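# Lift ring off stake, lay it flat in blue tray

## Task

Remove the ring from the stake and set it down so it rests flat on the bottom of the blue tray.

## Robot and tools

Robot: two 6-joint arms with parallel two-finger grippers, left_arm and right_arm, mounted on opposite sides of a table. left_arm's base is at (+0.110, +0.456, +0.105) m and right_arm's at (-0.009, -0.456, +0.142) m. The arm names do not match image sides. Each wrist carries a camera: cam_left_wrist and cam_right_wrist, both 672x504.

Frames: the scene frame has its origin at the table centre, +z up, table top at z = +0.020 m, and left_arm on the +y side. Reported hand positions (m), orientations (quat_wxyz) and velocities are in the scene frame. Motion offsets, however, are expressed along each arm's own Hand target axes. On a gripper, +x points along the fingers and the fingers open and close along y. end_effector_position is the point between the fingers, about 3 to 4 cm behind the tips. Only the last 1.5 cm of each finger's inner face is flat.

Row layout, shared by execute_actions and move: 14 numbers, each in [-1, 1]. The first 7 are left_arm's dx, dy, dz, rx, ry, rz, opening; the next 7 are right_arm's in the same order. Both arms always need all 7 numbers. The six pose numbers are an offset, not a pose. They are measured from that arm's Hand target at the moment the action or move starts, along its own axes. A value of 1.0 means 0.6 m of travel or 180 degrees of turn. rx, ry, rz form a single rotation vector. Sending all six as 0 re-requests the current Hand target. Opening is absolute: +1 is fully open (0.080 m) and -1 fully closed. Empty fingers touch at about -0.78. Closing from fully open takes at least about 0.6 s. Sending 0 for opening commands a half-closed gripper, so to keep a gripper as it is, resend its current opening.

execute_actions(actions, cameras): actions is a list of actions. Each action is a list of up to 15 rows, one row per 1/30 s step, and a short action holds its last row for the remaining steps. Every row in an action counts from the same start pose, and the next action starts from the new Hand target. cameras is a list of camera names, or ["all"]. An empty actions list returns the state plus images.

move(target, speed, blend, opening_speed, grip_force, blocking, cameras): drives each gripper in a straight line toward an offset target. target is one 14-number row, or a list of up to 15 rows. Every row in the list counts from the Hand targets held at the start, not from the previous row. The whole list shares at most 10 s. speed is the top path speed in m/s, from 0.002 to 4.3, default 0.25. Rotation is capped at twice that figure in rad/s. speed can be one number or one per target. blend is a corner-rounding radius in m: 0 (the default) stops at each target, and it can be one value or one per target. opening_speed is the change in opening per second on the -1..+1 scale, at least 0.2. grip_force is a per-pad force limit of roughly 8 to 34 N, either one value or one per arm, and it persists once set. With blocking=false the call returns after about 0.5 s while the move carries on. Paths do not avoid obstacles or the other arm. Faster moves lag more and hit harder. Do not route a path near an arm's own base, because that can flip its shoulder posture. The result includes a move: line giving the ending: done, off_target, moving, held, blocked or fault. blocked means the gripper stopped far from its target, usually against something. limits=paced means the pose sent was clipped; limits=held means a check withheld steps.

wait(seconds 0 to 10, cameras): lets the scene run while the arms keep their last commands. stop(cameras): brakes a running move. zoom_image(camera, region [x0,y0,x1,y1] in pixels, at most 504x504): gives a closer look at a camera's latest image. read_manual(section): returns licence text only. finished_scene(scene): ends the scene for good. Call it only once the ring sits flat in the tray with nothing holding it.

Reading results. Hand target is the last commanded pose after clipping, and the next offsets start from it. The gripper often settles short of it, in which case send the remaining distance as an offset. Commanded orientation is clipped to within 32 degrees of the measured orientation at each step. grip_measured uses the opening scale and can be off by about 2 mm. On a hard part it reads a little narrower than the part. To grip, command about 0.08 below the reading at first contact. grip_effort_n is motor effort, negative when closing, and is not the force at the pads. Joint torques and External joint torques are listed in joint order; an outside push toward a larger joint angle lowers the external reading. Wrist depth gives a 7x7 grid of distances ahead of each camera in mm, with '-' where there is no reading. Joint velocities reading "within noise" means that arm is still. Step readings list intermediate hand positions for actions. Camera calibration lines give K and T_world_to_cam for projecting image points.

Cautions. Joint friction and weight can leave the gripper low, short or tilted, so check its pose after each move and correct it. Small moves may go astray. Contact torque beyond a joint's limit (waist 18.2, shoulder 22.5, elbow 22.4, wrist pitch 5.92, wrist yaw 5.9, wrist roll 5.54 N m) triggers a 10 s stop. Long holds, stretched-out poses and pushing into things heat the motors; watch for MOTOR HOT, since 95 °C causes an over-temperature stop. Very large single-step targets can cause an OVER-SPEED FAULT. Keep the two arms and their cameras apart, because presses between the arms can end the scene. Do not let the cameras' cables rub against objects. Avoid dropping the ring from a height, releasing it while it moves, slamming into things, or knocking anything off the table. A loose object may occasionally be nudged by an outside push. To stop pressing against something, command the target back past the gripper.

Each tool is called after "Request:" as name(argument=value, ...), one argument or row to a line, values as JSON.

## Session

Request:
execute_actions(
  actions=[],
)

Scene clock: 0.00 s.
left_arm: end_effector_position=(+0.2234, +0.2496, +0.1804) grip_measured=+1.000 grip_effort_n=n/a end_effector_quat_wxyz=(+0.350, +0.262, +0.221, -0.872) | right_arm: end_effector_position=(-0.1249, +0.0063, +0.4126) grip_measured=+1.000 grip_effort_n=n/a end_effector_quat_wxyz=(+0.686, -0.064, -0.055, +0.723)
Joint positions: left_arm=[1.003 1.714 0.91 -1.16 0.847 1.818 0.08] | right_arm=[0.343 1.6 0.981 0.601 0.282 -0.164 0.08]
Joint velocities: within noise
Joint torques (N m): no reading
External joint torques (N m): no reading
Heat: left arm: hottest wrist yaw 33 °C (+0.0 °C/min); right arm: hottest elbow 29 °C (+0.0 °C/min).
Wrist depth (mm): cam_left_wrist=[320 337 371 375 - 498 1484 / 286 302 312 354 367 425 472 / 259 272 288 312 339 365 400 / 235 248 262 280 298 323 350 / 220 233 240 254 267 93 311 / - 93 220 232 246 87 - / - 191 203 213 223 231 -] | cam_right_wrist=[- 439 - - - - - / - - - - - - 395 / 2132 498 2001 - - 1510 444 / - 530 - - 2001 515 2132 / 1966 719 566 745 2236 505 - / - 81 569 588 603 97 75 / - - 487 505 527 540 78]
Hand target: left_arm +0.2233, +0.2496, +0.1804; -0.350, -0.261, -0.221, +0.872 | right_arm -0.1248, +0.0060, +0.4168; +0.686, -0.059, -0.057, +0.723
Tool commands: left_gripper/opening=+1.0 right_gripper/opening=+1.0
camera_calibration:
cam_left_wrist: T_world_to_cam=[[-0.675186, 0.703336, 0.222356, -0.0618957], [0.492725, 0.654354, -0.573623, -0.135387], [-0.548949, -0.277742, -0.788362, 0.413528], [0, 0, 0, 1]] pos_world=[0.251923, 0.246979, 0.262111]
cam_right_wrist: T_world_to_cam=[[0.985764, 0.0543539, 0.159104, 0.0690904], [0.168087, -0.340578, -0.92507, 0.438069], [0.00390608, 0.938644, -0.344866, 0.213349], [0, 0, 0, 1]] pos_world=[-0.142574, -0.0548174, 0.467828]

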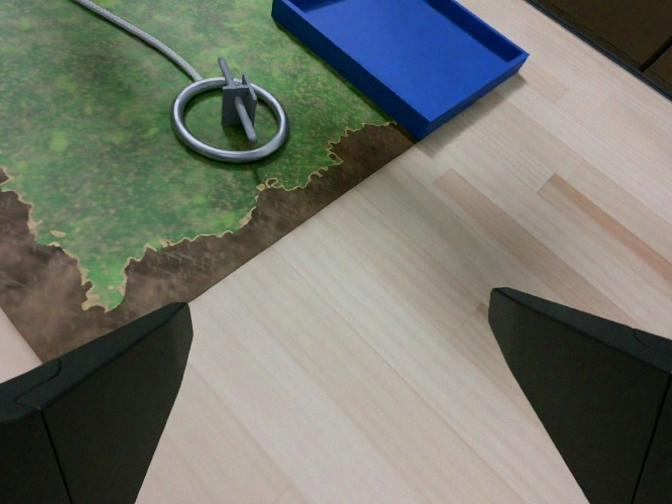

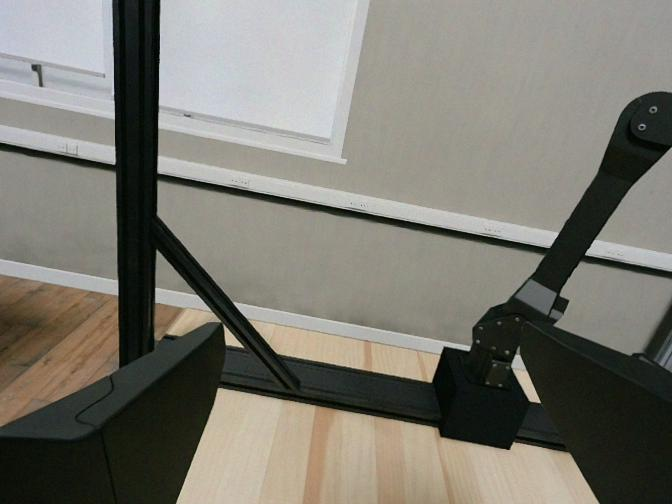

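Request:
move(
  target=[0.186,-0.0475,0.157,0.25,0.265,0.044,-0.35,-0.417,0,0,0,0,0,1],
  speed=0.25,
  cameras=["cam_left_wrist"],
)

Request:
zoom_image(
  camera="cam_left_wrist",
  region=[20, 20, 400, 305],
)

Scene clock: 27.43 s.
left_arm: end_effector_position=(+0.1059, +0.1624, +0.1885) grip_measured=-0.347 grip_effort_n=-16.0 end_effector_quat_wxyz=(+0.165, +0.707, -0.016, -0.688) | right_arm: end_effector_position=(-0.1128, -0.2432, +0.4212) grip_measured=+1.000 grip_effort_n=1.6 end_effector_quat_wxyz=(+0.685, -0.060, -0.060, +0.723)
Joint positions: left_arm=[-0.046 1.486 0.957 -0.791 -0.065 1.319 0.019] | right_arm=[1.003 0.561 0.466 0.086 0.939 -0.162 0.08]
Joint torques (N m): left_arm=[-0.18 -4.15 6.72 0.45 -0.07 -0.12] | right_arm=[0.22 -1.5 4.92 1.13 0.18 0.26]
External joint torques (N m): left_arm=[-0.17 1.11 0.75 -0.27 -0.07 -0.11] | right_arm=[0.21 -1.28 -1.51 -0.25 0.18 0.25]
Heat: left arm: hottest wrist yaw 33 °C (+0.0 °C/min); right arm: hottest wrist pitch 35 °C (+13.1 °C/min).
Wrist depth (mm): cam_left_wrist=[227 219 208 204 196 189 183 / 244 233 219 216 207 200 192 / 263 252 238 229 221 211 204 / 283 271 257 246 234 225 216 / 307 294 271 262 241 242 230 / 330 - - 283 - - - / - - - 308 69 - -] | cam_right_wrist=[- - - - 1933 2193 1754 / - 2018 - - - 671 - / 2236 2281 2479 2236 - 506 - / 2351 2236 - - 795 445 - / 2073 2236 763 884 806 498 1933 / - 81 632 689 726 97 75 / - - - - 586 576 78]
Hand target: left_arm +0.1052, +0.1595, +0.1902; +0.166, +0.707, -0.017, -0.687 | right_arm -0.1120, -0.2439, +0.4187; +0.686, -0.059, -0.057, +0.723
Off the commanded pose: left_arm 0.003 m, 0 deg | right_arm 0.003 m, 0 deg.
move: done
camera_calibration:
cam_left_wrist: T_world_to_cam=[[-0.180757, 0.96493, -0.190359, -0.0986847], [0.932795, 0.22955, 0.277849, -0.153911], [0.311802, -0.127343, -0.941575, 0.244464], [0, 0, 0, 1]] pos_world=[0.049505, 0.161685, 0.25416]
Images, in order (width x height): cam_left_wrist 672x504.

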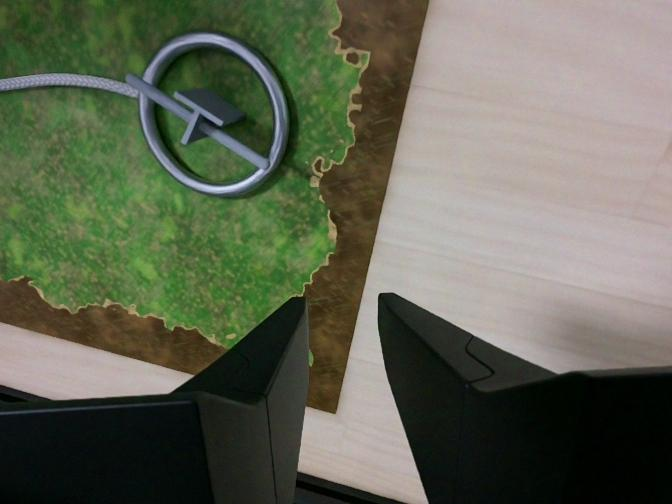

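Scaled by 1.326 from the camera's 672x504 image, which has a finer 960x720 frame.

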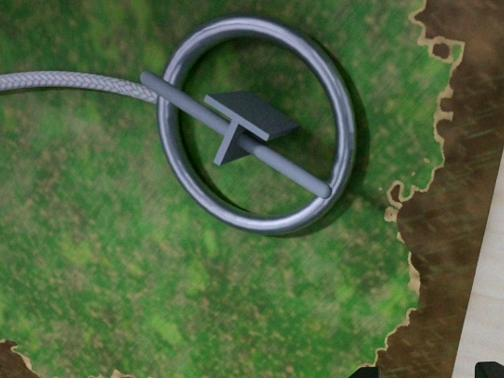

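Request:
move(
  target=[0.1748,0.0858,0.153,-0.3575,0.0958,0,-0.35,0,0,0,0,0,0,1],
  speed=0.2,
  cameras=["cam_left_wrist"],
)

Request:
zoom_image(
  camera="cam_left_wrist",
  region=[50, 80, 450, 380],
)

Scene clock: 64.70 s.
left_arm: end_effector_position=(+0.0328, +0.0665, +0.1041) grip_measured=-0.347 grip_effort_n=-15.6 end_effector_quat_wxyz=(+0.516, +0.599, +0.374, -0.485) | right_arm: end_effector_position=(-0.1128, -0.2433, +0.4212) grip_measured=+1.000 grip_effort_n=1.6 end_effector_quat_wxyz=(+0.685, -0.060, -0.060, +0.723)
Joint positions: left_arm=[-0.291 2.183 1.503 -0.914 -0.257 -0.099 0.019] | right_arm=[1.003 0.561 0.466 0.086 0.939 -0.162 0.08]
Joint torques (N m): left_arm=[-0.11 -7.65 5.89 -0.07 -0.29 -0.16] | right_arm=[0.21 -1.5 4.93 1.13 0.18 0.27]
External joint torques (N m): left_arm=[-0.11 2.11 0.66 -0.35 -0.12 -0.14] | right_arm=[0.21 -1.24 -1.55 -0.27 0.17 0.26]
Heat: left arm: hottest elbow 34 °C (+6.0 °C/min); right arm: hottest elbow 36 °C (+5.0 °C/min).
Wrist depth (mm): cam_left_wrist=[141 135 129 124 119 113 107 / 152 145 135 131 125 119 108 / 163 155 145 137 133 127 110 / 176 165 145 149 143 135 127 / 194 182 130 157 146 144 136 / 206 - - 173 - - - / - - - 191 70 - -] | cam_right_wrist=[- 2112 - - - - - / - - - - 1983 1983 - / - - 2152 3124 498 487 - / 2073 2281 - - 410 2304 2236 / 2112 2327 778 845 385 109 2152 / - 82 634 683 350 97 75 / - - - 499 393 418 78]
Hand target: left_arm +0.0316, +0.0650, +0.1022; +0.516, +0.600, +0.374, -0.483 | right_arm -0.1121, -0.2439, +0.4187; +0.686, -0.059, -0.057, +0.723
Off the commanded pose: left_arm 0.003 m, 0 deg | right_arm 0.003 m, 0 deg.
move: done
camera_calibration:
cam_left_wrist: T_world_to_cam=[[-0.957334, 0.217265, -0.190545, 0.039728], [0.160134, 0.947706, 0.276061, -0.0625303], [0.240559, 0.23377, -0.942063, 0.153951], [0, 0, 0, 1]] pos_world=[0.0110119, 0.0146397, 0.169864]
Images, in order (width x height): cam_left_wrist 672x504.

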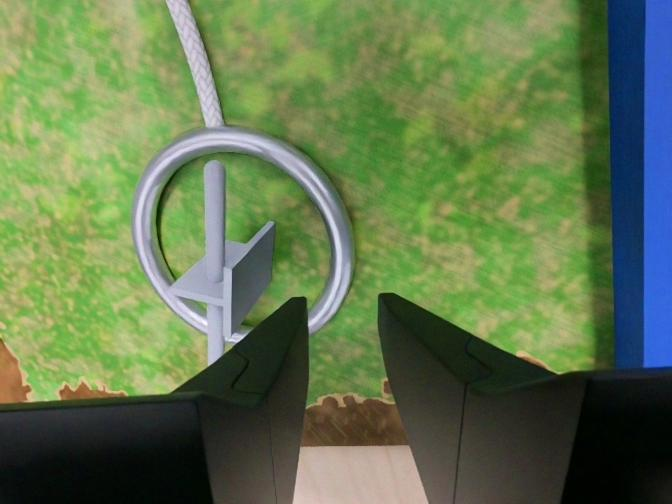

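Scaled by 1.260 from the camera's 672x504 image, which has a finer 960x720 frame.

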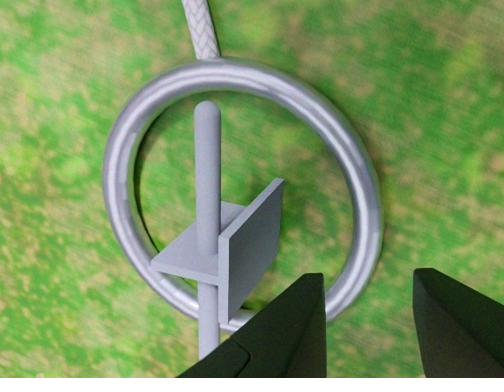

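Request:
move(
  target=[0.079,-0.004,0,0,0,0,-0.35,0,0,0,0,0,0,1],
  speed=0.06,
  cameras=["cam_left_wrist"],
)

Scene clock: 86.67 s.
left_arm: end_effector_position=(+0.0376, +0.0575, +0.0655) grip_measured=-0.347 grip_effort_n=-15.1 end_effector_quat_wxyz=(+0.522, +0.592, +0.370, -0.491) | right_arm: end_effector_position=(-0.1128, -0.2433, +0.4212) grip_measured=+1.000 grip_effort_n=1.2 end_effector_quat_wxyz=(+0.685, -0.060, -0.060, +0.723)
Joint positions: left_arm=[-0.274 2.26 1.461 -0.766 -0.259 -0.081 0.019] | right_arm=[1.003 0.561 0.466 0.086 0.939 -0.162 0.08]
Joint torques (N m): left_arm=[0.53 -7.2 3.12 0.54 -0.27 0.1] | right_arm=[0.21 -1.5 4.93 1.13 0.18 0.27]
External joint torques (N m): left_arm=[0.53 2.77 -1.89 0.17 -0.1 0.11] | right_arm=[0.21 -1.26 -1.53 -0.26 0.17 0.26]
Heat: left arm: hottest elbow 35 °C (+6.0 °C/min); right arm: hottest elbow 36 °C (+2.0 °C/min).
Wrist depth (mm): cam_left_wrist=[103 98 95 91 87 83 80 / 110 105 101 96 91 86 84 / 117 109 105 101 97 92 88 / 123 117 115 106 103 98 94 / 133 123 117 109 105 104 99 / - - - 118 - - - / - - - 134 70 - -] | cam_right_wrist=[2092 - - 1917 - - - / - - - - - - 1741 / - - 2172 2452 2236 507 - / 2401 2214 1014 - 454 2001 2055 / 2055 2236 803 817 399 109 2258 / - 81 620 683 400 97 75 / - - - 485 456 420 78]
Hand target: left_arm +0.0415, +0.0631, +0.0557; +0.516, +0.600, +0.374, -0.483 | right_arm -0.1121, -0.2439, +0.4187; +0.686, -0.059, -0.057, +0.723
Off the commanded pose: left_arm 0.012 m, 2 deg | right_arm 0.003 m, 0 deg.
move: off_target (left_arm)
camera_calibration:
cam_left_wrist: T_world_to_cam=[[-0.958395, 0.212946, -0.190088, 0.039227], [0.161851, 0.953933, 0.252617, -0.0429998], [0.235125, 0.211341, -0.94871, 0.120478], [0, 0, 0, 1]] pos_world=[0.0162271, 0.00720372, 0.132618]
Images, in order (width x height): cam_left_wrist 672x504.

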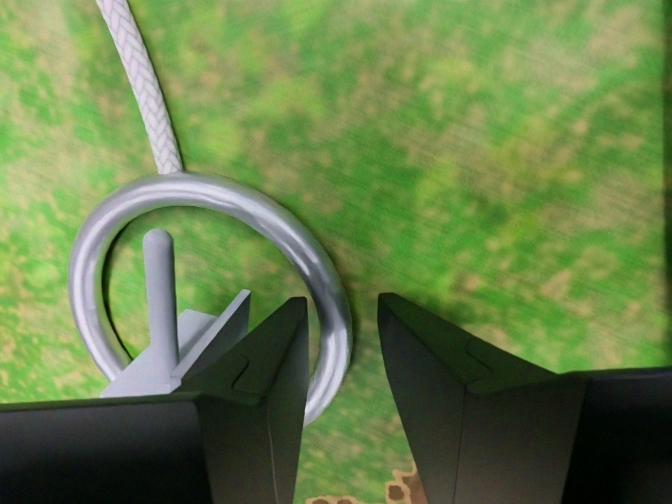

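Request:
move(
  target=[0.009,0.002,0,0,0,0,-0.35,0,0,0,0,0,0,1],
  speed=0.03,
)

Request:
move(
  target=[0,0,0,0,0,0,-0.95,0,0,0,0,0,0,1],
  opening_speed=0.5,
  cameras=["cam_left_wrist"],
)

Scene clock: 91.90 s.
left_arm: end_effector_position=(+0.0383, +0.0577, +0.0643) grip_measured=-0.347 grip_effort_n=-15.6 end_effector_quat_wxyz=(+0.521, +0.592, +0.368, -0.493) | right_arm: end_effector_position=(-0.1128, -0.2433, +0.4212) grip_measured=+1.000 grip_effort_n=1.6 end_effector_quat_wxyz=(+0.685, -0.060, -0.060, +0.723)
Joint positions: left_arm=[-0.272 2.26 1.455 -0.758 -0.259 -0.074 0.019] | right_arm=[1.003 0.561 0.466 0.086 0.939 -0.162 0.08]
Joint torques (N m): left_arm=[0.88 -6.27 3 1.26 -0.27 0.07] | right_arm=[0.21 -1.5 4.93 1.13 0.18 0.27]
External joint torques (N m): left_arm=[0.89 3.64 -2 0.89 -0.1 0.08] | right_arm=[0.22 -1.25 -1.52 -0.26 0.17 0.25]
Heat: left arm: hottest elbow 34 °C (+4.0 °C/min); right arm: hottest elbow 36 °C (+2.0 °C/min).
Wrist depth (mm): cam_left_wrist=[103 98 95 90 87 83 80 / 110 104 101 96 91 86 84 / 118 108 105 102 97 92 88 / 123 116 114 106 103 98 93 / 133 125 117 111 105 103 99 / - - - 117 - - - / - - - 134 69 - -] | cam_right_wrist=[- - - - - - - / - - - - - - - / - - 1810 2112 514 2055 - / 2851 - 817 - 452 2376 2924 / 2073 2214 763 826 404 108 2401 / - 81 632 683 397 97 75 / - - - 484 361 421 78]
Hand target: left_arm +0.0439, +0.0626, +0.0508; +0.516, +0.600, +0.374, -0.483 | right_arm -0.1121, -0.2439, +0.4187; +0.686, -0.059, -0.057, +0.723
Off the commanded pose: left_arm 0.015 m, 2 deg | right_arm 0.003 m, 0 deg.
move: off_target (left_arm)

Scene clock: 93.30 s.
left_arm: end_effector_position=(+0.0406, +0.0557, +0.0639) grip_measured=-0.624 grip_effort_n=-83.5 end_effector_quat_wxyz=(+0.525, +0.590, +0.367, -0.492) | right_arm: end_effector_position=(-0.1128, -0.2433, +0.4212) grip_measured=+1.000 grip_effort_n=1.6 end_effector_quat_wxyz=(+0.685, -0.060, -0.060, +0.723)
Joint positions: left_arm=[-0.267 2.261 1.455 -0.749 -0.263 -0.074 0.007] | right_arm=[1.003 0.561 0.466 0.086 0.939 -0.162 0.08]
Joint torques (N m): left_arm=[0.41 -6.43 3.02 0.64 -0.11 0.07] | right_arm=[0.21 -1.51 4.94 1.13 0.17 0.27]
External joint torques (N m): left_arm=[0.39 3.53 -1.94 0.29 0.07 0.09] | right_arm=[0.2 -1.24 -1.58 -0.28 0.17 0.25]
Heat: left arm: hottest elbow 34 °C (+4.0 °C/min); right arm: hottest elbow 36 °C (+2.0 °C/min).
Wrist depth (mm): cam_left_wrist=[103 99 95 90 86 83 80 / 109 105 100 95 91 86 84 / 117 108 100 101 96 92 88 / 119 118 114 105 102 97 93 / 135 124 118 104 106 103 98 / - - - 110 - - - / - - - 130 - - -] | cam_right_wrist=[- 2258 683 - 2018 - - / - 2327 - - 2132 - - / - 2152 - 2132 2092 473 - / 2376 2592 753 - 430 2376 - / 2092 2214 800 835 399 - 2152 / - 81 632 677 407 97 75 / - - - 495 357 430 78]
Hand target: left_arm +0.0439, +0.0626, +0.0509; +0.516, +0.600, +0.374, -0.483 | right_arm -0.1121, -0.2439, +0.4187; +0.686, -0.059, -0.057, +0.723
Off the commanded pose: left_arm 0.015 m, 2 deg | right_arm 0.003 m, 0 deg.
move: off_target (left_arm)
camera_calibration:
cam_left_wrist: T_world_to_cam=[[-0.957966, 0.211465, -0.193865, 0.0424287], [0.161407, 0.955952, 0.245161, -0.0409322], [0.237168, 0.203565, -0.949901, 0.119033], [0, 0, 0, 1]] pos_world=[0.0190212, 0.00592611, 0.13133]
Images, in order (width x height): cam_left_wrist 672x504.

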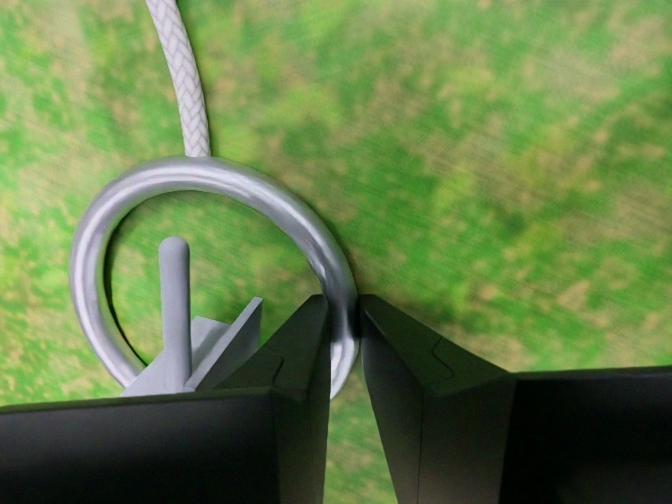

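Request:
move(
  target=[
    [-0.0532,-0.0053,-0.0087,-0.0114,-0.0427,-0.0201,-0.95,0,0,0,0,0,0,1],
    [-0.0745,0.0007,-0.0122,-0.0258,-0.0961,-0.0452,-0.95,0,0,0,0,0,0,1],
  ],
  speed=0.06,
  cameras=["cam_left_wrist"],
)

Request:
zoom_image(
  camera="cam_left_wrist",
  region=[20, 130, 400, 415],
)

Scene clock: 114.80 s.
left_arm: end_effector_position=(+0.0340, +0.0727, +0.0887) grip_measured=-0.624 grip_effort_n=-83.5 end_effector_quat_wxyz=(+0.552, +0.476, +0.357, -0.584) | right_arm: end_effector_position=(-0.1128, -0.2433, +0.4212) grip_measured=+1.000 grip_effort_n=1.6 end_effector_quat_wxyz=(+0.685, -0.060, -0.060, +0.723)
Joint positions: left_arm=[-0.247 1.993 1.103 -0.394 -0.136 -0.076 0.007] | right_arm=[1.003 0.561 0.466 0.086 0.939 -0.162 0.08]
Joint torques (N m): left_arm=[0.2 -9.68 4.02 1.06 -0.14 0.11] | right_arm=[0.21 -1.5 4.94 1.13 0.18 0.27]
External joint torques (N m): left_arm=[0.2 -1.3 -1.19 0.25 -0.05 0.12] | right_arm=[0.21 -1.27 -1.49 -0.25 0.18 0.26]
Heat: left arm: hottest wrist yaw 33 °C (+0.0 °C/min); right arm: hottest elbow 36 °C (+1.0 °C/min).
Wrist depth (mm): cam_left_wrist=[135 134 130 129 127 125 116 / 137 135 132 131 129 126 111 / 139 118 109 132 130 128 116 / 141 125 137 134 133 130 119 / 144 111 138 104 134 133 113 / - - - 108 - - - / - - - 141 - - -] | cam_right_wrist=[- - - - - - - / 2426 2236 - - - - - / 1966 2622 1869 - 661 509 2193 / 2401 - 2193 - 2236 2351 2327 / 1966 2214 815 832 451 109 1901 / - 82 625 673 457 97 75 / - - - - 485 - 78]
Hand target: left_arm +0.0345, +0.0718, +0.0943; +0.555, +0.471, +0.353, -0.588 | right_arm -0.1121, -0.2439, +0.4187; +0.686, -0.059, -0.057, +0.723
Off the commanded pose: left_arm 0.005 m, 1 deg | right_arm 0.003 m, 0 deg.
move: done
camera_calibration:
cam_left_wrist: T_world_to_cam=[[-0.982147, 0.180478, -0.0530635, 0.0279645], [0.181339, 0.983349, -0.0118436, -0.0421033], [0.0500425, -0.0212546, -0.998521, 0.167774], [0, 0, 0, 1]] pos_world=[0.0267044, 0.0399212, 0.168511]
Images, in order (width x height): cam_left_wrist 672x504.

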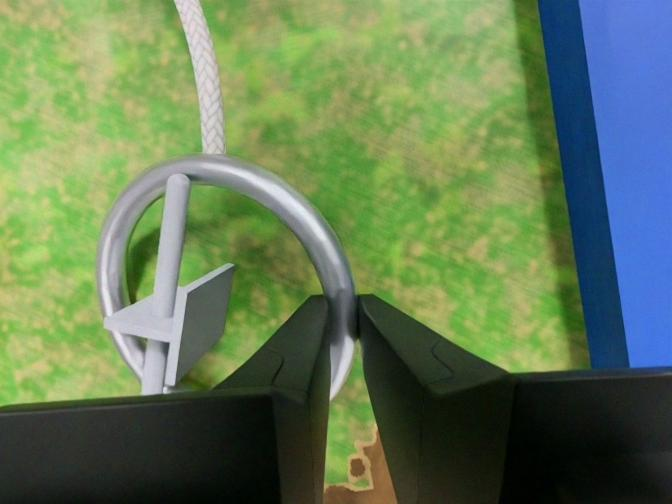

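Scaled by 1.326 from the camera's 672x504 image, which has a finer 960x720 frame.

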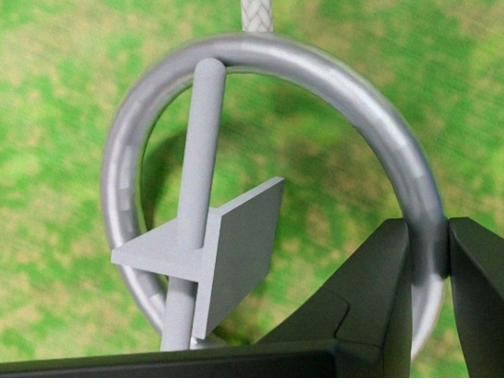

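Request:
move(
  target=[0.012,0.0162,0.0193,0,0,0,-0.95,0,0,0,0,0,0,1],
  speed=0.05,
  cameras=["cam_left_wrist"],
)

Request:
zoom_image(
  camera="cam_left_wrist",
  region=[20, 130, 400, 415],
)

Scene clock: 130.40 s.
left_arm: end_effector_position=(+0.0426, +0.0619, +0.0906) grip_measured=-0.624 grip_effort_n=-83.5 end_effector_quat_wxyz=(+0.554, +0.473, +0.355, -0.586) | right_arm: end_effector_position=(-0.1128, -0.2433, +0.4212) grip_measured=+1.000 grip_effort_n=1.2 end_effector_quat_wxyz=(+0.685, -0.060, -0.060, +0.723)
Joint positions: left_arm=[-0.216 2.01 1.135 -0.396 -0.127 -0.046 0.007] | right_arm=[1.003 0.561 0.466 0.086 0.939 -0.162 0.08]
Joint torques (N m): left_arm=[0.28 -7.18 6.2 0.66 -0.11 0.14] | right_arm=[0.21 -1.5 4.94 1.13 0.18 0.27]
External joint torques (N m): left_arm=[0.22 1.48 0.86 -0.2 -0.01 0.14] | right_arm=[0.21 -1.23 -1.53 -0.26 0.17 0.26]
Heat: left arm: hottest shoulder 33 °C (+5.1 °C/min); right arm: hottest elbow 37 °C (+1.0 °C/min).
Wrist depth (mm): cam_left_wrist=[137 136 133 132 129 128 118 / 140 138 135 133 131 129 115 / 142 138 108 135 133 131 114 / 144 141 139 136 135 132 122 / 146 133 119 104 136 134 124 / - 146 - 77 - - - / - - - 142 - - -] | cam_right_wrist=[- - 2193 - 2018 - - / - - - - 2258 2073 2092 / 2281 - 2132 2152 - 506 2214 / 2092 - 2592 - 689 473 2592 / 2036 2327 797 874 438 441 1917 / - 81 621 677 485 98 75 / - - - - 464 547 78]
Hand target: left_arm +0.0426, +0.0574, +0.0920; +0.555, +0.472, +0.353, -0.588 | right_arm -0.1121, -0.2439, +0.4187; +0.686, -0.059, -0.057, +0.723
Off the commanded pose: left_arm 0.005 m, 0 deg | right_arm 0.003 m, 0 deg.
move: done
camera_calibration:
cam_left_wrist: T_world_to_cam=[[-0.982204, 0.180355, -0.0524217, 0.0383472], [0.181658, 0.983133, -0.0212207, -0.0321582], [0.0477103, -0.0303658, -0.9984, 0.169667], [0, 0, 0, 1]] pos_world=[0.0354117, 0.0298518, 0.170723]
Images, in order (width x height): cam_left_wrist 672x504.

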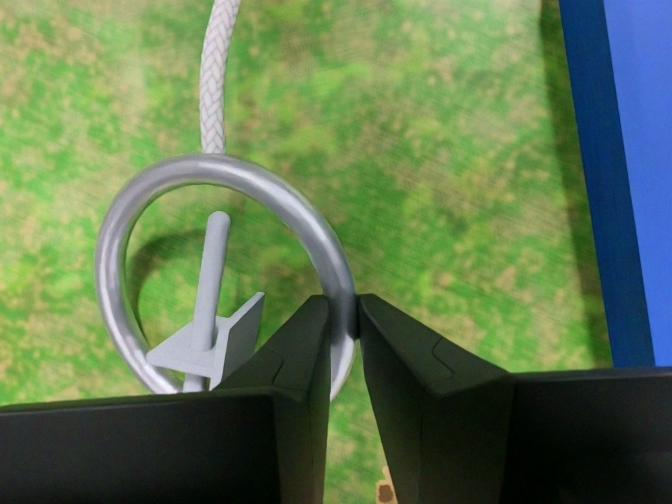

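Scaled by 1.326 from the camera's 672x504 image, which has a finer 960x720 frame.

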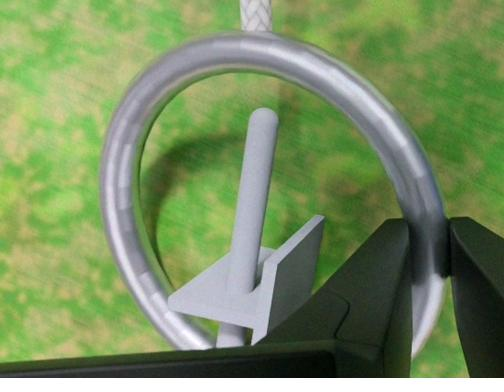

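Request:
move(
  target=[-0.0215,0.006,-0.0025,-0.0114,-0.0427,-0.0201,-0.95,0,0,0,0,0,0,1],
  speed=0.06,
  cameras=["cam_left_wrist"],
)

Request:
zoom_image(
  camera="cam_left_wrist",
  region=[20, 130, 400, 415],
)

Scene clock: 141.00 s.
left_arm: end_effector_position=(+0.0445, +0.0622, +0.1008) grip_measured=-0.624 grip_effort_n=-83.5 end_effector_quat_wxyz=(+0.565, +0.413, +0.343, -0.626) | right_arm: end_effector_position=(-0.1128, -0.2433, +0.4212) grip_measured=+1.000 grip_effort_n=1.6 end_effector_quat_wxyz=(+0.685, -0.060, -0.060, +0.723)
Joint positions: left_arm=[-0.186 1.921 1.003 -0.217 -0.059 -0.04 0.007] | right_arm=[1.003 0.561 0.466 0.086 0.939 -0.162 0.08]
Joint torques (N m): left_arm=[0.28 -8.81 4 1.35 -0.02 0.15] | right_arm=[0.21 -1.5 4.95 1.12 0.17 0.27]
External joint torques (N m): left_arm=[0.33 -0.8 -1.33 0.32 0.02 0.15] | right_arm=[0.2 -1.26 -1.51 -0.26 0.17 0.26]
Heat: left arm: hottest shoulder 33 °C (+4.0 °C/min); right arm: hottest elbow 37 °C (+1.0 °C/min).
Wrist depth (mm): cam_left_wrist=[156 155 155 156 155 144 148 / 154 154 154 154 154 153 146 / 153 120 108 152 152 151 145 / 151 150 150 150 150 150 143 / 149 149 149 104 149 149 142 / - 133 - 109 - - - / - - - 146 - - -] | cam_right_wrist=[- - - - 2112 - - / 2327 - - - 1949 - - / - - 2073 2132 - 521 - / 2534 - 2715 - 738 501 - / 2073 2258 784 812 487 458 2036 / - 81 627 683 467 97 75 / - - - 556 495 559 78]
Hand target: left_arm +0.0457, +0.0624, +0.1042; +0.567, +0.410, +0.340, -0.629 | right_arm -0.1121, -0.2439, +0.4187; +0.686, -0.059, -0.057, +0.723
Off the commanded pose: left_arm 0.004 m, 1 deg | right_arm 0.003 m, 0 deg.
move: done
camera_calibration:
cam_left_wrist: T_world_to_cam=[[-0.984059, 0.1774, 0.0125173, 0.0344848], [0.173369, 0.972619, -0.154778, -0.0181436], [-0.0396322, -0.150141, -0.98787, 0.190047], [0, 0, 0, 1]] pos_world=[0.0446126, 0.0400629, 0.184502]
Images, in order (width x height): cam_left_wrist 672x504.

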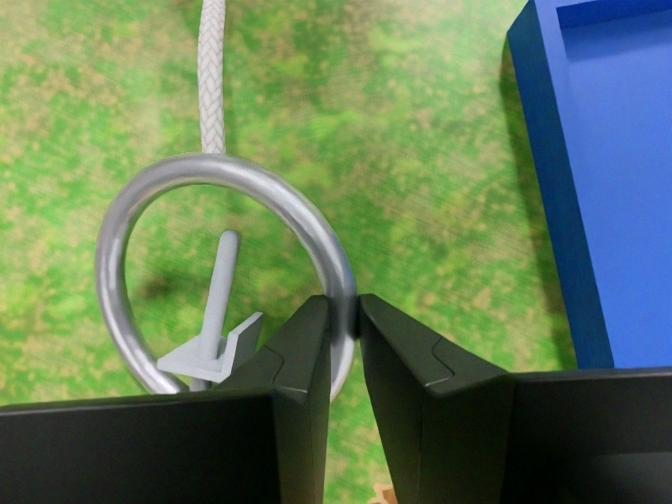

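Scaled by 1.326 from the camera's 672x504 image, which has a finer 960x720 frame.

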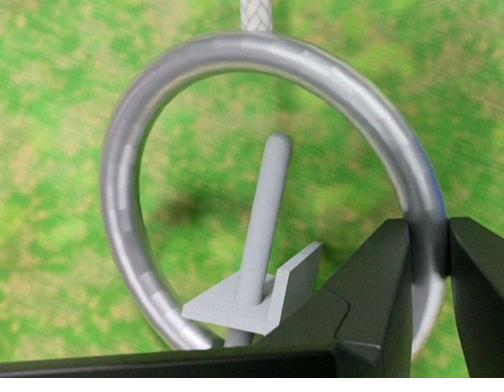

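Request:
move(
  target=[
    [-0.0147,0.0032,0.0065,0,0,0,-0.95,0,0,0,0,0,0,1],
    [-0.0703,0.0298,-0.0906,0,0,0,-0.95,0,0,0,0,0,0,1],
  ],
  speed=0.06,
  cameras=["cam_left_wrist"],
)

Request:
zoom_image(
  camera="cam_left_wrist",
  region=[20, 30, 500, 390],
)

Scene clock: 153.53 s.
left_arm: end_effector_position=(+0.0703, +0.1262, +0.1175) grip_measured=-0.624 grip_effort_n=-83.5 end_effector_quat_wxyz=(+0.565, +0.412, +0.343, -0.627) | right_arm: end_effector_position=(-0.1128, -0.2433, +0.4212) grip_measured=+1.000 grip_effort_n=1.6 end_effector_quat_wxyz=(+0.685, -0.060, -0.060, +0.723)
Joint positions: left_arm=[-0.136 1.653 0.741 -0.219 -0.037 0.006 0.007] | right_arm=[1.003 0.561 0.466 0.086 0.939 -0.162 0.08]
Joint torques (N m): left_arm=[0.37 -6.74 3.94 1.35 0.01 0.15] | right_arm=[0.21 -1.5 4.93 1.13 0.17 0.27]
External joint torques (N m): left_arm=[0.34 -0.71 -1.48 0.29 0.05 0.15] | right_arm=[0.23 -1.23 -1.56 -0.27 0.17 0.25]
Heat: left arm: hottest shoulder 35 °C (+5.0 °C/min); right arm: hottest elbow 37 °C (+1.0 °C/min).
Wrist depth (mm): cam_left_wrist=[176 176 176 175 176 175 168 / 175 175 173 174 173 173 158 / 172 172 107 172 172 171 164 / 170 170 169 170 170 169 162 / 170 168 169 104 169 168 161 / - - - 111 - - - / - - - 165 - - -] | cam_right_wrist=[- - - - - - - / 2281 - - - - 642 2452 / 2327 2304 2479 2924 - 585 2073 / - - - 2376 2193 522 2001 / 2055 2236 792 891 857 426 2112 / - 81 627 687 520 97 75 / - - - - 552 577 78]
Hand target: left_arm +0.0713, +0.1269, +0.1193; +0.567, +0.410, +0.340, -0.629 | right_arm -0.1121, -0.2439, +0.4187; +0.686, -0.059, -0.057, +0.723
Off the commanded pose: left_arm 0.002 m, 0 deg | right_arm 0.003 m, 0 deg.
move: done
camera_calibration:
cam_left_wrist: T_world_to_cam=[[-0.984005, 0.177681, 0.0127774, 0.0482084], [0.173511, 0.972214, -0.157146, -0.081876], [-0.0403441, -0.152415, -0.987493, 0.217406], [0, 0, 0, 1]] pos_world=[0.0704148, 0.104171, 0.201204]
Images, in order (width x height): cam_left_wrist 672x504.

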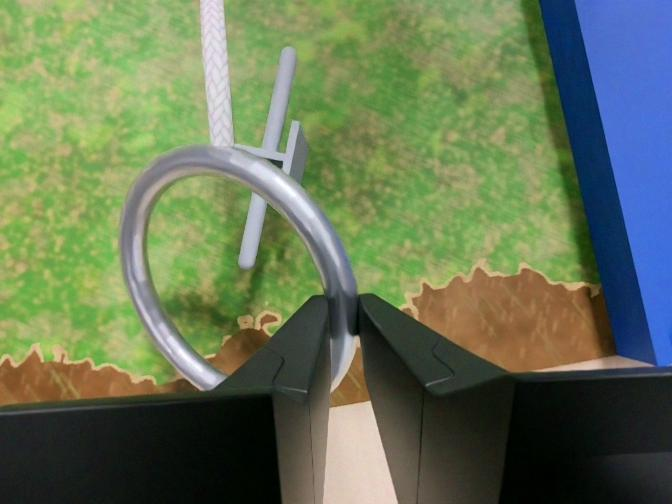

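Scaled by 1.050 from the camera's 672x504 image, which has a finer 960x720 frame.

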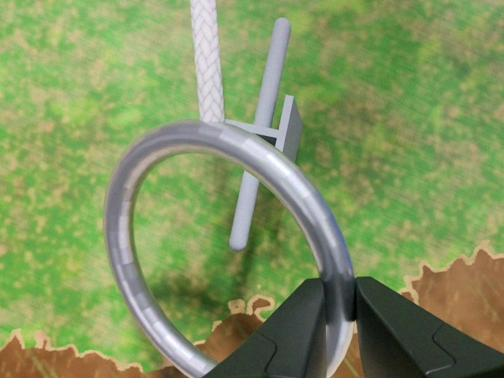

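Request:
move(
  target=[
    [-0.1173,0.0252,0.0519,0,0,0,-0.95,0,0,0,0,0,0,1],
    [-0.118,-0.1747,0.062,0.0186,0.0694,0.0326,-0.95,0,0,0,0,0,0,1],
    [0.031,-0.3612,-0.0033,0.0372,0.1387,0.0652,-0.95,0,0,0,0,0,0,1],
  ],
  speed=0.13,
  blend=[0.02,0.04,0],
  cameras=["cam_left_wrist"],
)

Scene clock: 168.40 s.
left_arm: end_effector_position=(-0.1409, +0.1481, +0.0967) grip_measured=-0.624 grip_effort_n=-83.5 end_effector_quat_wxyz=(+0.518, +0.600, +0.371, -0.484) | right_arm: end_effector_position=(-0.1128, -0.2433, +0.4212) grip_measured=+1.000 grip_effort_n=1.6 end_effector_quat_wxyz=(+0.685, -0.060, -0.060, +0.723)
Joint positions: left_arm=[-0.767 2.289 1.648 -1.071 -0.224 -0.588 0.007] | right_arm=[1.003 0.561 0.466 0.086 0.939 -0.162 0.08]
Joint torques (N m): left_arm=[-0.28 -7.96 5.78 -0.09 0.05 -0.18] | right_arm=[0.21 -1.51 4.93 1.13 0.18 0.27]
External joint torques (N m): left_arm=[-0.28 2.24 0.68 -0.18 0.22 -0.17] | right_arm=[0.21 -1.27 -1.55 -0.26 0.18 0.25]
Heat: left arm: hottest shoulder 35 °C (+5.1 °C/min); right arm: hottest elbow 37 °C (+1.0 °C/min).
Wrist depth (mm): cam_left_wrist=[129 124 - 112 106 102 98 / - 132 124 120 113 107 103 / 140 123 105 126 120 113 109 / 144 149 146 130 125 119 113 / 185 146 140 104 138 136 128 / - - - 110 - - - / - - - 173 - - -] | cam_right_wrist=[- - - - - - 1854 / - - - - 1983 - 2073 / - - - 510 556 2112 2055 / 2327 - 475 447 773 1949 1966 / 1885 2281 454 815 800 110 2001 / - 81 472 623 713 97 75 / - - - 563 580 570 78]
Hand target: left_arm -0.1437, +0.1481, +0.0935; +0.516, +0.600, +0.374, -0.483 | right_arm -0.1121, -0.2439, +0.4187; +0.686, -0.059, -0.057, +0.723
Off the commanded pose: left_arm 0.004 m, 0 deg | right_arm 0.003 m, 0 deg.
move: done
camera_calibration:
cam_left_wrist: T_world_to_cam=[[-0.956164, 0.217284, -0.19631, -0.144998], [0.15941, 0.948575, 0.273486, -0.109949], [0.245638, 0.230204, -0.941631, 0.170935], [0, 0, 0, 1]] pos_world=[-0.163103, 0.0964504, 0.162563]
Images, in order (width x height): cam_left_wrist 672x504.

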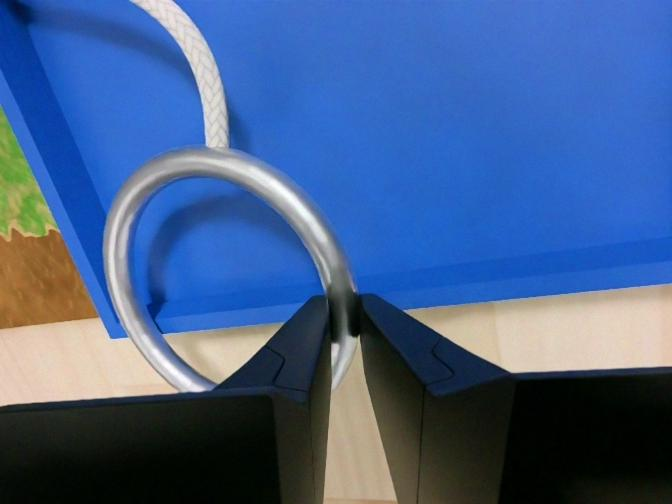

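Request:
move(
  target=[
    [-0.0385,0.0172,0.0327,0,0,0,-0.95,0,0,0,0,0,0,1],
    [-0.0072,0.0113,0.1308,0,0,0,-0.95,0,0,0,0,0,0,1],
  ],
  speed=0.1,
  blend=[0.02,0],
  cameras=["cam_left_wrist"],
)

Scene clock: 181.63 s.
left_arm: end_effector_position=(-0.1535, +0.0718, +0.1010) grip_measured=-0.624 grip_effort_n=-83.5 end_effector_quat_wxyz=(+0.515, +0.599, +0.377, -0.484) | right_arm: end_effector_position=(-0.1128, -0.2433, +0.4212) grip_measured=+1.000 grip_effort_n=1.6 end_effector_quat_wxyz=(+0.685, -0.060, -0.060, +0.723)
Joint positions: left_arm=[-0.673 2.564 2.169 -1.296 -0.226 -0.495 0.007] | right_arm=[1.003 0.561 0.466 0.086 0.939 -0.162 0.08]
Joint torques (N m): left_arm=[0.06 -10 6.44 -0.36 -0.42 0.09] | right_arm=[0.21 -1.49 4.93 1.13 0.17 0.26]
External joint torques (N m): left_arm=[-0.02 2.05 0.9 -0.51 -0.25 0.1] | right_arm=[0.2 -1.26 -1.5 -0.25 0.17 0.26]
Heat: left arm: hottest shoulder 35 °C (+3.0 °C/min); right arm: hottest elbow 37 °C (+1.0 °C/min).
Wrist depth (mm): cam_left_wrist=[128 124 - 111 107 102 98 / 135 130 123 120 113 107 103 / - 124 126 125 120 114 109 / 150 148 142 132 130 122 116 / 154 158 156 104 135 131 123 / - - - 77 - - - / - - - - - - -] | cam_right_wrist=[2401 - - 2152 - - 2018 / 2193 1901 - - 2376 - 2001 / - 2351 - 472 514 - - / 2152 - 393 432 748 - 2452 / 2193 2304 385 842 845 - 2001 / - 81 403 654 715 97 75 / - - 453 513 583 586 78]
Hand target: left_arm -0.1537, +0.0700, +0.0996; +0.516, +0.600, +0.374, -0.484 | right_arm -0.1121, -0.2439, +0.4187; +0.686, -0.059, -0.057, +0.723
Off the commanded pose: left_arm 0.002 m, 0 deg | right_arm 0.003 m, 0 deg.
move: done; blend cut to 0.016 m at target 1
camera_calibration:
cam_left_wrist: T_world_to_cam=[[-0.958683, 0.213932, -0.187512, -0.140596], [0.15691, 0.947464, 0.278731, -0.0376082], [0.23729, 0.237793, -0.941885, 0.193804], [0, 0, 0, 1]] pos_world=[-0.174873, 0.019625, 0.166661]
Images, in order (width x height): cam_left_wrist 672x504.

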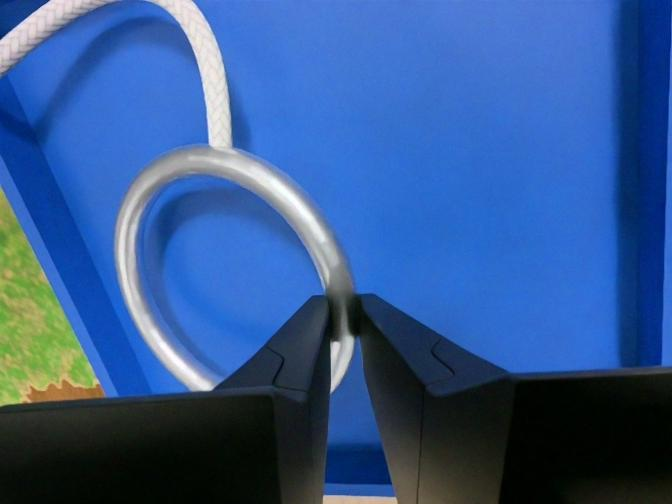

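Request:
move(
  target=[0.026,0.0005,-0.004,0,0,0.083,-0.95,0,0,0,0,0,0,1],
  speed=0.06,
  cameras=["cam_left_wrist"],
)

Scene clock: 193.63 s.
left_arm: end_effector_position=(-0.1479, +0.0727, +0.0857) grip_measured=-0.624 grip_effort_n=-83.5 end_effector_quat_wxyz=(+0.573, +0.639, +0.294, -0.422) | right_arm: end_effector_position=(-0.1128, -0.2433, +0.4212) grip_measured=+1.000 grip_effort_n=1.2 end_effector_quat_wxyz=(+0.685, -0.060, -0.060, +0.723)
Joint positions: left_arm=[-0.729 2.717 2.34 -1.456 -0.436 -0.589 0.007] | right_arm=[1.003 0.561 0.466 0.086 0.939 -0.162 0.08]
Joint torques (N m): left_arm=[-0.07 -10.26 6.18 -0.66 -0.65 -0.19] | right_arm=[0.21 -1.5 4.94 1.13 0.17 0.27]
External joint torques (N m): left_arm=[-0.25 2.18 0.87 -0.55 -0.35 -0.16] | right_arm=[0.22 -1.25 -1.51 -0.26 0.17 0.26]
Heat: left arm: hottest shoulder 36 °C (+3.0 °C/min); right arm: hottest elbow 37 °C (+0.0 °C/min).
Wrist depth (mm): cam_left_wrist=[131 128 109 102 92 85 78 / 141 142 119 110 99 91 83 / 185 147 121 115 104 95 86 / 207 156 139 - 110 101 91 / 231 167 159 104 113 106 95 / 256 - - 110 - - - / - - - 149 - - -] | cam_right_wrist=[- - - - - - 1677 / - - - 2281 - 1854 1933 / - - 2506 2172 - - - / 2592 2073 426 472 750 - 2001 / 2001 432 409 806 820 - 2401 / - 81 434 671 715 97 75 / - - 458 505 585 572 78]
Hand target: left_arm -0.1489, +0.0716, +0.0845; +0.575, +0.644, +0.293, -0.412 | right_arm -0.1121, -0.2439, +0.4187; +0.686, -0.059, -0.057, +0.723
Off the commanded pose: left_arm 0.002 m, 1 deg | right_arm 0.003 m, 0 deg.
joint sent to its limit (left arm) — joint 3 (elbow), upper limit, where the elbow is as straight as it goes. The joint targets still meet the commanded pose.
move: done
camera_calibration:
cam_left_wrist: T_world_to_cam=[[-0.882336, 0.203734, -0.424235, -0.105954], [0.100775, 0.962322, 0.25255, -0.0421873], [0.459703, 0.180082, -0.869623, 0.208751], [0, 0, 0, 1]] pos_world=[-0.185199, 0.0245917, 0.14724]
Images, in order (width x height): cam_left_wrist 672x504.

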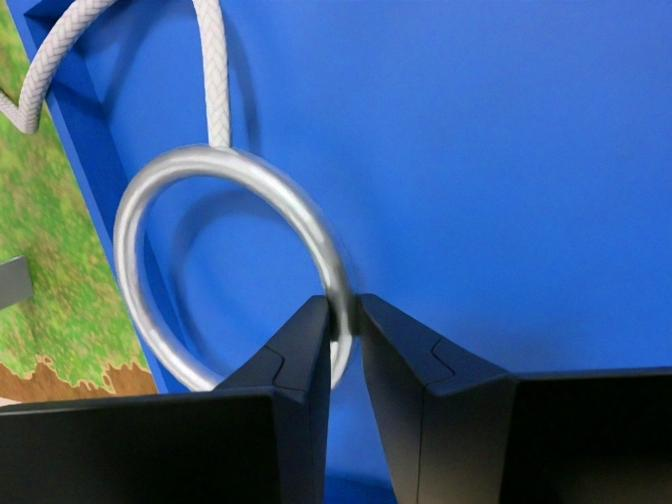

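Request:
move(
  target=[0.0231,-0.0133,0,0,0,0,-0.95,0,0,0,0,0,0,1],
  speed=0.05,
  cameras=["cam_left_wrist"],
)

Scene clock: 202.20 s.
left_arm: end_effector_position=(-0.1478, +0.0728, +0.0732) grip_measured=-0.624 grip_effort_n=-83.5 end_effector_quat_wxyz=(+0.573, +0.641, +0.293, -0.417) | right_arm: end_effector_position=(-0.1128, -0.2433, +0.4212) grip_measured=+1.000 grip_effort_n=1.6 end_effector_quat_wxyz=(+0.685, -0.060, -0.060, +0.723)
Joint positions: left_arm=[-0.73 2.745 2.342 -1.441 -0.439 -0.593 0.007] | right_arm=[1.003 0.561 0.466 0.086 0.939 -0.162 0.08]
Joint torques (N m): left_arm=[-0.06 -9.78 5.88 -0.07 -0.53 -0.18] | right_arm=[0.2 -1.49 4.94 1.13 0.17 0.27]
External joint torques (N m): left_arm=[-0.03 2.61 0.65 0.05 -0.25 -0.15] | right_arm=[0.21 -1.31 -1.43 -0.23 0.17 0.26]
Heat: left arm: hottest shoulder 37 °C (+3.0 °C/min); right arm: hottest elbow 37 °C (+0.0 °C/min).
Wrist depth (mm): cam_left_wrist=[127 112 99 89 85 - - / 136 124 106 96 85 - 74 / 139 128 108 103 93 - 76 / 142 139 130 103 98 89 79 / 211 148 139 104 101 94 84 / 233 - - 122 - - - / - - - 134 - - -] | cam_right_wrist=[- - - 1810 - - - / 1810 2592 - - 1949 - - / - 2281 - - 2055 - 2281 / 2258 2327 430 482 717 - 2112 / 2001 2401 438 838 806 - 2748 / - 81 439 650 729 97 75 / - - 418 528 577 572 78]
Hand target: left_arm -0.1489, +0.0716, +0.0685; +0.575, +0.644, +0.293, -0.412 | right_arm -0.1121, -0.2439, +0.4187; +0.686, -0.059, -0.057, +0.723
Off the commanded pose: left_arm 0.005 m, 1 deg | right_arm 0.003 m, 0 deg.
joint sent to its limit (left arm) — joint 3 (elbow), upper limit, where the elbow is as straight as it goes. The joint targets still meet the commanded pose.
move: done
camera_calibration:
cam_left_wrist: T_world_to_cam=[[-0.879155, 0.203721, -0.430795, -0.110287], [0.0963585, 0.961337, 0.257967, -0.0401542], [0.466692, 0.185282, -0.864794, 0.198042], [0, 0, 0, 1]] pos_world=[-0.185515, 0.0243758, 0.134113]
Images, in order (width x height): cam_left_wrist 672x504.

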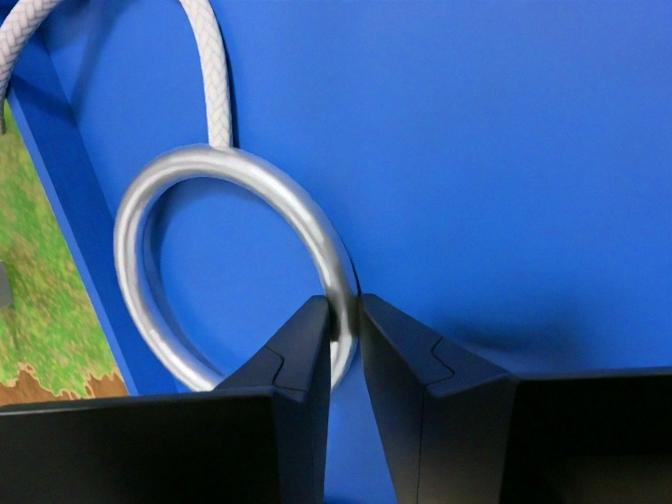

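Request:
move(
  target=[0.0087,-0.005,0,0,0,0,-0.95,0,0,0,0,0,0,1],
  speed=0.03,
  cameras=["cam_left_wrist"],
)

Scene clock: 206.73 s.
left_arm: end_effector_position=(-0.1480, +0.0724, +0.0718) grip_measured=-0.624 grip_effort_n=-83.5 end_effector_quat_wxyz=(+0.574, +0.641, +0.293, -0.417) | right_arm: end_effector_position=(-0.1128, -0.2433, +0.4212) grip_measured=+1.000 grip_effort_n=1.6 end_effector_quat_wxyz=(+0.685, -0.060, -0.060, +0.723)
Joint positions: left_arm=[-0.731 2.75 2.344 -1.439 -0.441 -0.594 0.007] | right_arm=[1.003 0.561 0.466 0.086 0.939 -0.162 0.08]
Joint torques (N m): left_arm=[-0.06 -8.85 5.62 0.44 -0.44 -0.2] | right_arm=[0.21 -1.49 4.94 1.12 0.17 0.27]
External joint torques (N m): left_arm=[0.05 3.64 0.35 0.56 -0.15 -0.17] | right_arm=[0.2 -1.25 -1.51 -0.26 0.18 0.26]
Heat: left arm: hottest shoulder 38 °C (+4.0 °C/min); right arm: hottest elbow 37 °C (+0.0 °C/min).
Wrist depth (mm): cam_left_wrist=[127 115 99 89 84 - - / 137 124 106 96 85 - 73 / 139 129 108 103 93 - 76 / 143 139 127 103 98 88 78 / 212 148 138 104 101 94 83 / 233 - - - - - - / - - - 134 - - -] | cam_right_wrist=[- 1917 - - - - 1933 / 2592 - - - 1949 - - / - 2452 2887 1983 - - - / 2563 - 428 506 717 2172 2452 / 1933 2214 424 867 795 2426 2092 / - 82 438 669 717 97 75 / - - 457 534 582 579 78]
Hand target: left_arm -0.1489, +0.0716, +0.0624; +0.575, +0.644, +0.292, -0.412 | right_arm -0.1121, -0.2439, +0.4187; +0.686, -0.059, -0.057, +0.723
Off the commanded pose: left_arm 0.009 m, 1 deg | right_arm 0.003 m, 0 deg.
joint sent to its limit (left arm) — joint 3 (elbow), upper limit, where the elbow is as straight as it goes. The joint targets still meet the commanded pose.
move: off_target (left_arm)
camera_calibration:
cam_left_wrist: T_world_to_cam=[[-0.878493, 0.202856, -0.43255, -0.110676], [0.0959747, 0.961856, 0.256168, -0.0393506], [0.468016, 0.183527, -0.864453, 0.197358], [0, 0, 0, 1]] pos_world=[-0.185818, 0.0240805, 0.132814]
Images, in order (width x height): cam_left_wrist 672x504.

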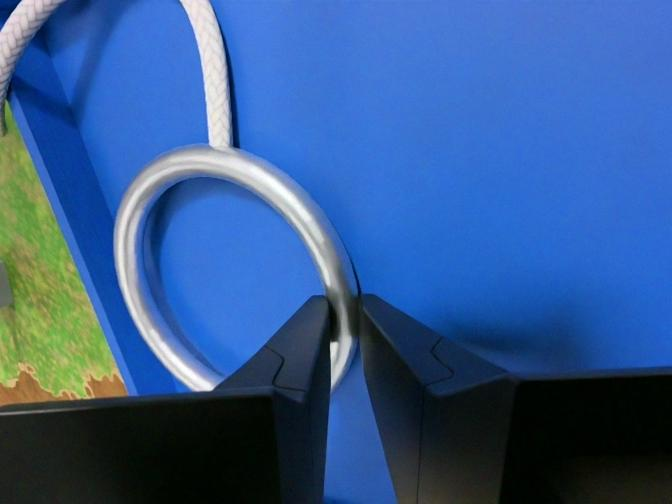

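Request:
move(
  target=[0,0,0,0,0,0,-0.3,0,0,0,0,0,0,1],
  opening_speed=0.3,
)

Request:
move(
  target=[-0.15,0.07,0,0,0,0,-0.3,0,0,0,0,0,0,1],
  speed=0.08,
  cameras=["cam_left_wrist"],
)

Scene clock: 212.83 s.
left_arm: end_effector_position=(-0.1471, +0.0702, +0.0735) grip_measured=-0.305 grip_effort_n=17.4 end_effector_quat_wxyz=(+0.578, +0.640, +0.287, -0.417) | right_arm: end_effector_position=(-0.1128, -0.2433, +0.4212) grip_measured=+1.000 grip_effort_n=1.6 end_effector_quat_wxyz=(+0.685, -0.060, -0.060, +0.723)
Joint positions: left_arm=[-0.73 2.75 2.349 -1.44 -0.454 -0.595 0.021] | right_arm=[1.003 0.561 0.466 0.086 0.939 -0.162 0.08]
Joint torques (N m): left_arm=[-0.08 -8.92 5.22 0.53 0.12 -0.18] | right_arm=[0.21 -1.51 4.93 1.13 0.17 0.27]
External joint torques (N m): left_arm=[-0.06 3.62 -0.07 0.64 0.41 -0.16] | right_arm=[0.21 -1.28 -1.49 -0.25 0.17 0.26]
Heat: left arm: hottest shoulder 37 °C (+2.0 °C/min); right arm: hottest elbow 37 °C (+0.0 °C/min).
Wrist depth (mm): cam_left_wrist=[132 122 103 94 87 - - / 138 130 112 100 89 84 75 / 139 142 115 105 96 85 78 / 195 144 131 106 100 91 81 / 218 150 139 115 95 94 86 / 241 - - 125 - - - / - - - 141 71 - -] | cam_right_wrist=[- - - - - - - / - - - - - 2172 2172 / - - - 2152 - - - / 2924 - 426 483 755 1854 2132 / 2132 2281 431 854 803 - 2132 / - 81 435 677 713 97 75 / - - 422 508 574 573 78]
Hand target: left_arm -0.1490, +0.0715, +0.0626; +0.575, +0.643, +0.293, -0.412 | right_arm -0.1121, -0.2439, +0.4187; +0.686, -0.059, -0.057, +0.723
Off the commanded pose: left_arm 0.011 m, 1 deg | right_arm 0.003 m, 0 deg.
joint sent to its limit (left arm) — joint 3 (elbow), upper limit, where the elbow is as straight as it goes. The joint targets still meet the commanded pose.
move: off_target (left_arm)

Scene clock: 214.47 s.
left_arm: end_effector_position=(-0.1558, +0.0738, +0.1570) grip_measured=-0.303 grip_effort_n=12.8 end_effector_quat_wxyz=(+0.578, +0.612, +0.281, -0.461) | right_arm: end_effector_position=(-0.1128, -0.2433, +0.4212) grip_measured=+1.000 grip_effort_n=1.6 end_effector_quat_wxyz=(+0.685, -0.060, -0.060, +0.723)
Joint positions: left_arm=[-0.748 2.568 2.349 -1.516 -0.45 -0.565 0.021] | right_arm=[1.003 0.561 0.466 0.086 0.939 -0.162 0.08]
Joint torques (N m): left_arm=[-0.23 -11.91 5.46 -0.35 -0.51 0.06] | right_arm=[0.2 -1.51 4.95 1.13 0.18 0.27]
External joint torques (N m): left_arm=[-0.22 0.26 -0.1 -0.41 -0.21 0.09] | right_arm=[0.21 -1.29 -1.49 -0.26 0.18 0.26]
Heat: left arm: hottest shoulder 38 °C (+3.0 °C/min); right arm: hottest elbow 37 °C (+0.0 °C/min).
Wrist depth (mm): cam_left_wrist=[255 230 194 177 165 149 139 / 275 244 203 185 170 156 145 / 291 259 212 191 175 162 150 / 310 273 223 206 181 170 155 / 345 299 233 218 105 177 165 / 376 - - 228 - - - / - - - 257 71 - -] | cam_right_wrist=[- - - - - - - / - - - 2193 - - - / - - 405 493 2112 2452 - / 2351 364 394 2351 753 2748 2172 / 2092 367 415 845 797 - 2152 / - 81 383 654 715 97 75 / - - - - 582 580 78]
Hand target: left_arm -0.1573, +0.0733, +0.1615; +0.575, +0.643, +0.293, -0.412 | right_arm -0.1121, -0.2439, +0.4187; +0.686, -0.059, -0.057, +0.723
Off the commanded pose: left_arm 0.005 m, 7 deg | right_arm 0.003 m, 0 deg.
joint sent to its limit (left arm) — joint 3 (elbow), upper limit, where the elbow is as straight as it goes. The joint targets are off in orientation, not in position.
move: off_target (left_arm)
camera_calibration:
cam_left_wrist: T_world_to_cam=[[-0.895403, 0.21185, -0.391629, -0.0906565], [0.15295, 0.972379, 0.176308, -0.0411145], [0.418163, 0.0979673, -0.903074, 0.278965], [0, 0, 0, 1]] pos_world=[-0.191539, 0.0318551, 0.223671]
Images, in order (width x height): cam_left_wrist 672x504.

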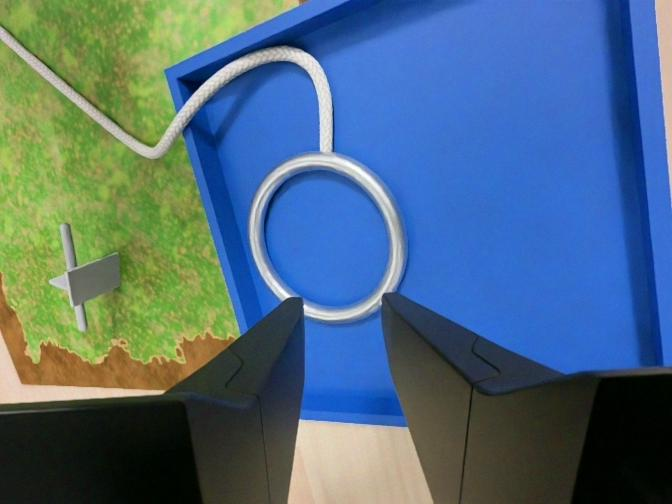

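Request:
finished_scene(
  scene=3,
)

The scene is finished: the task was done.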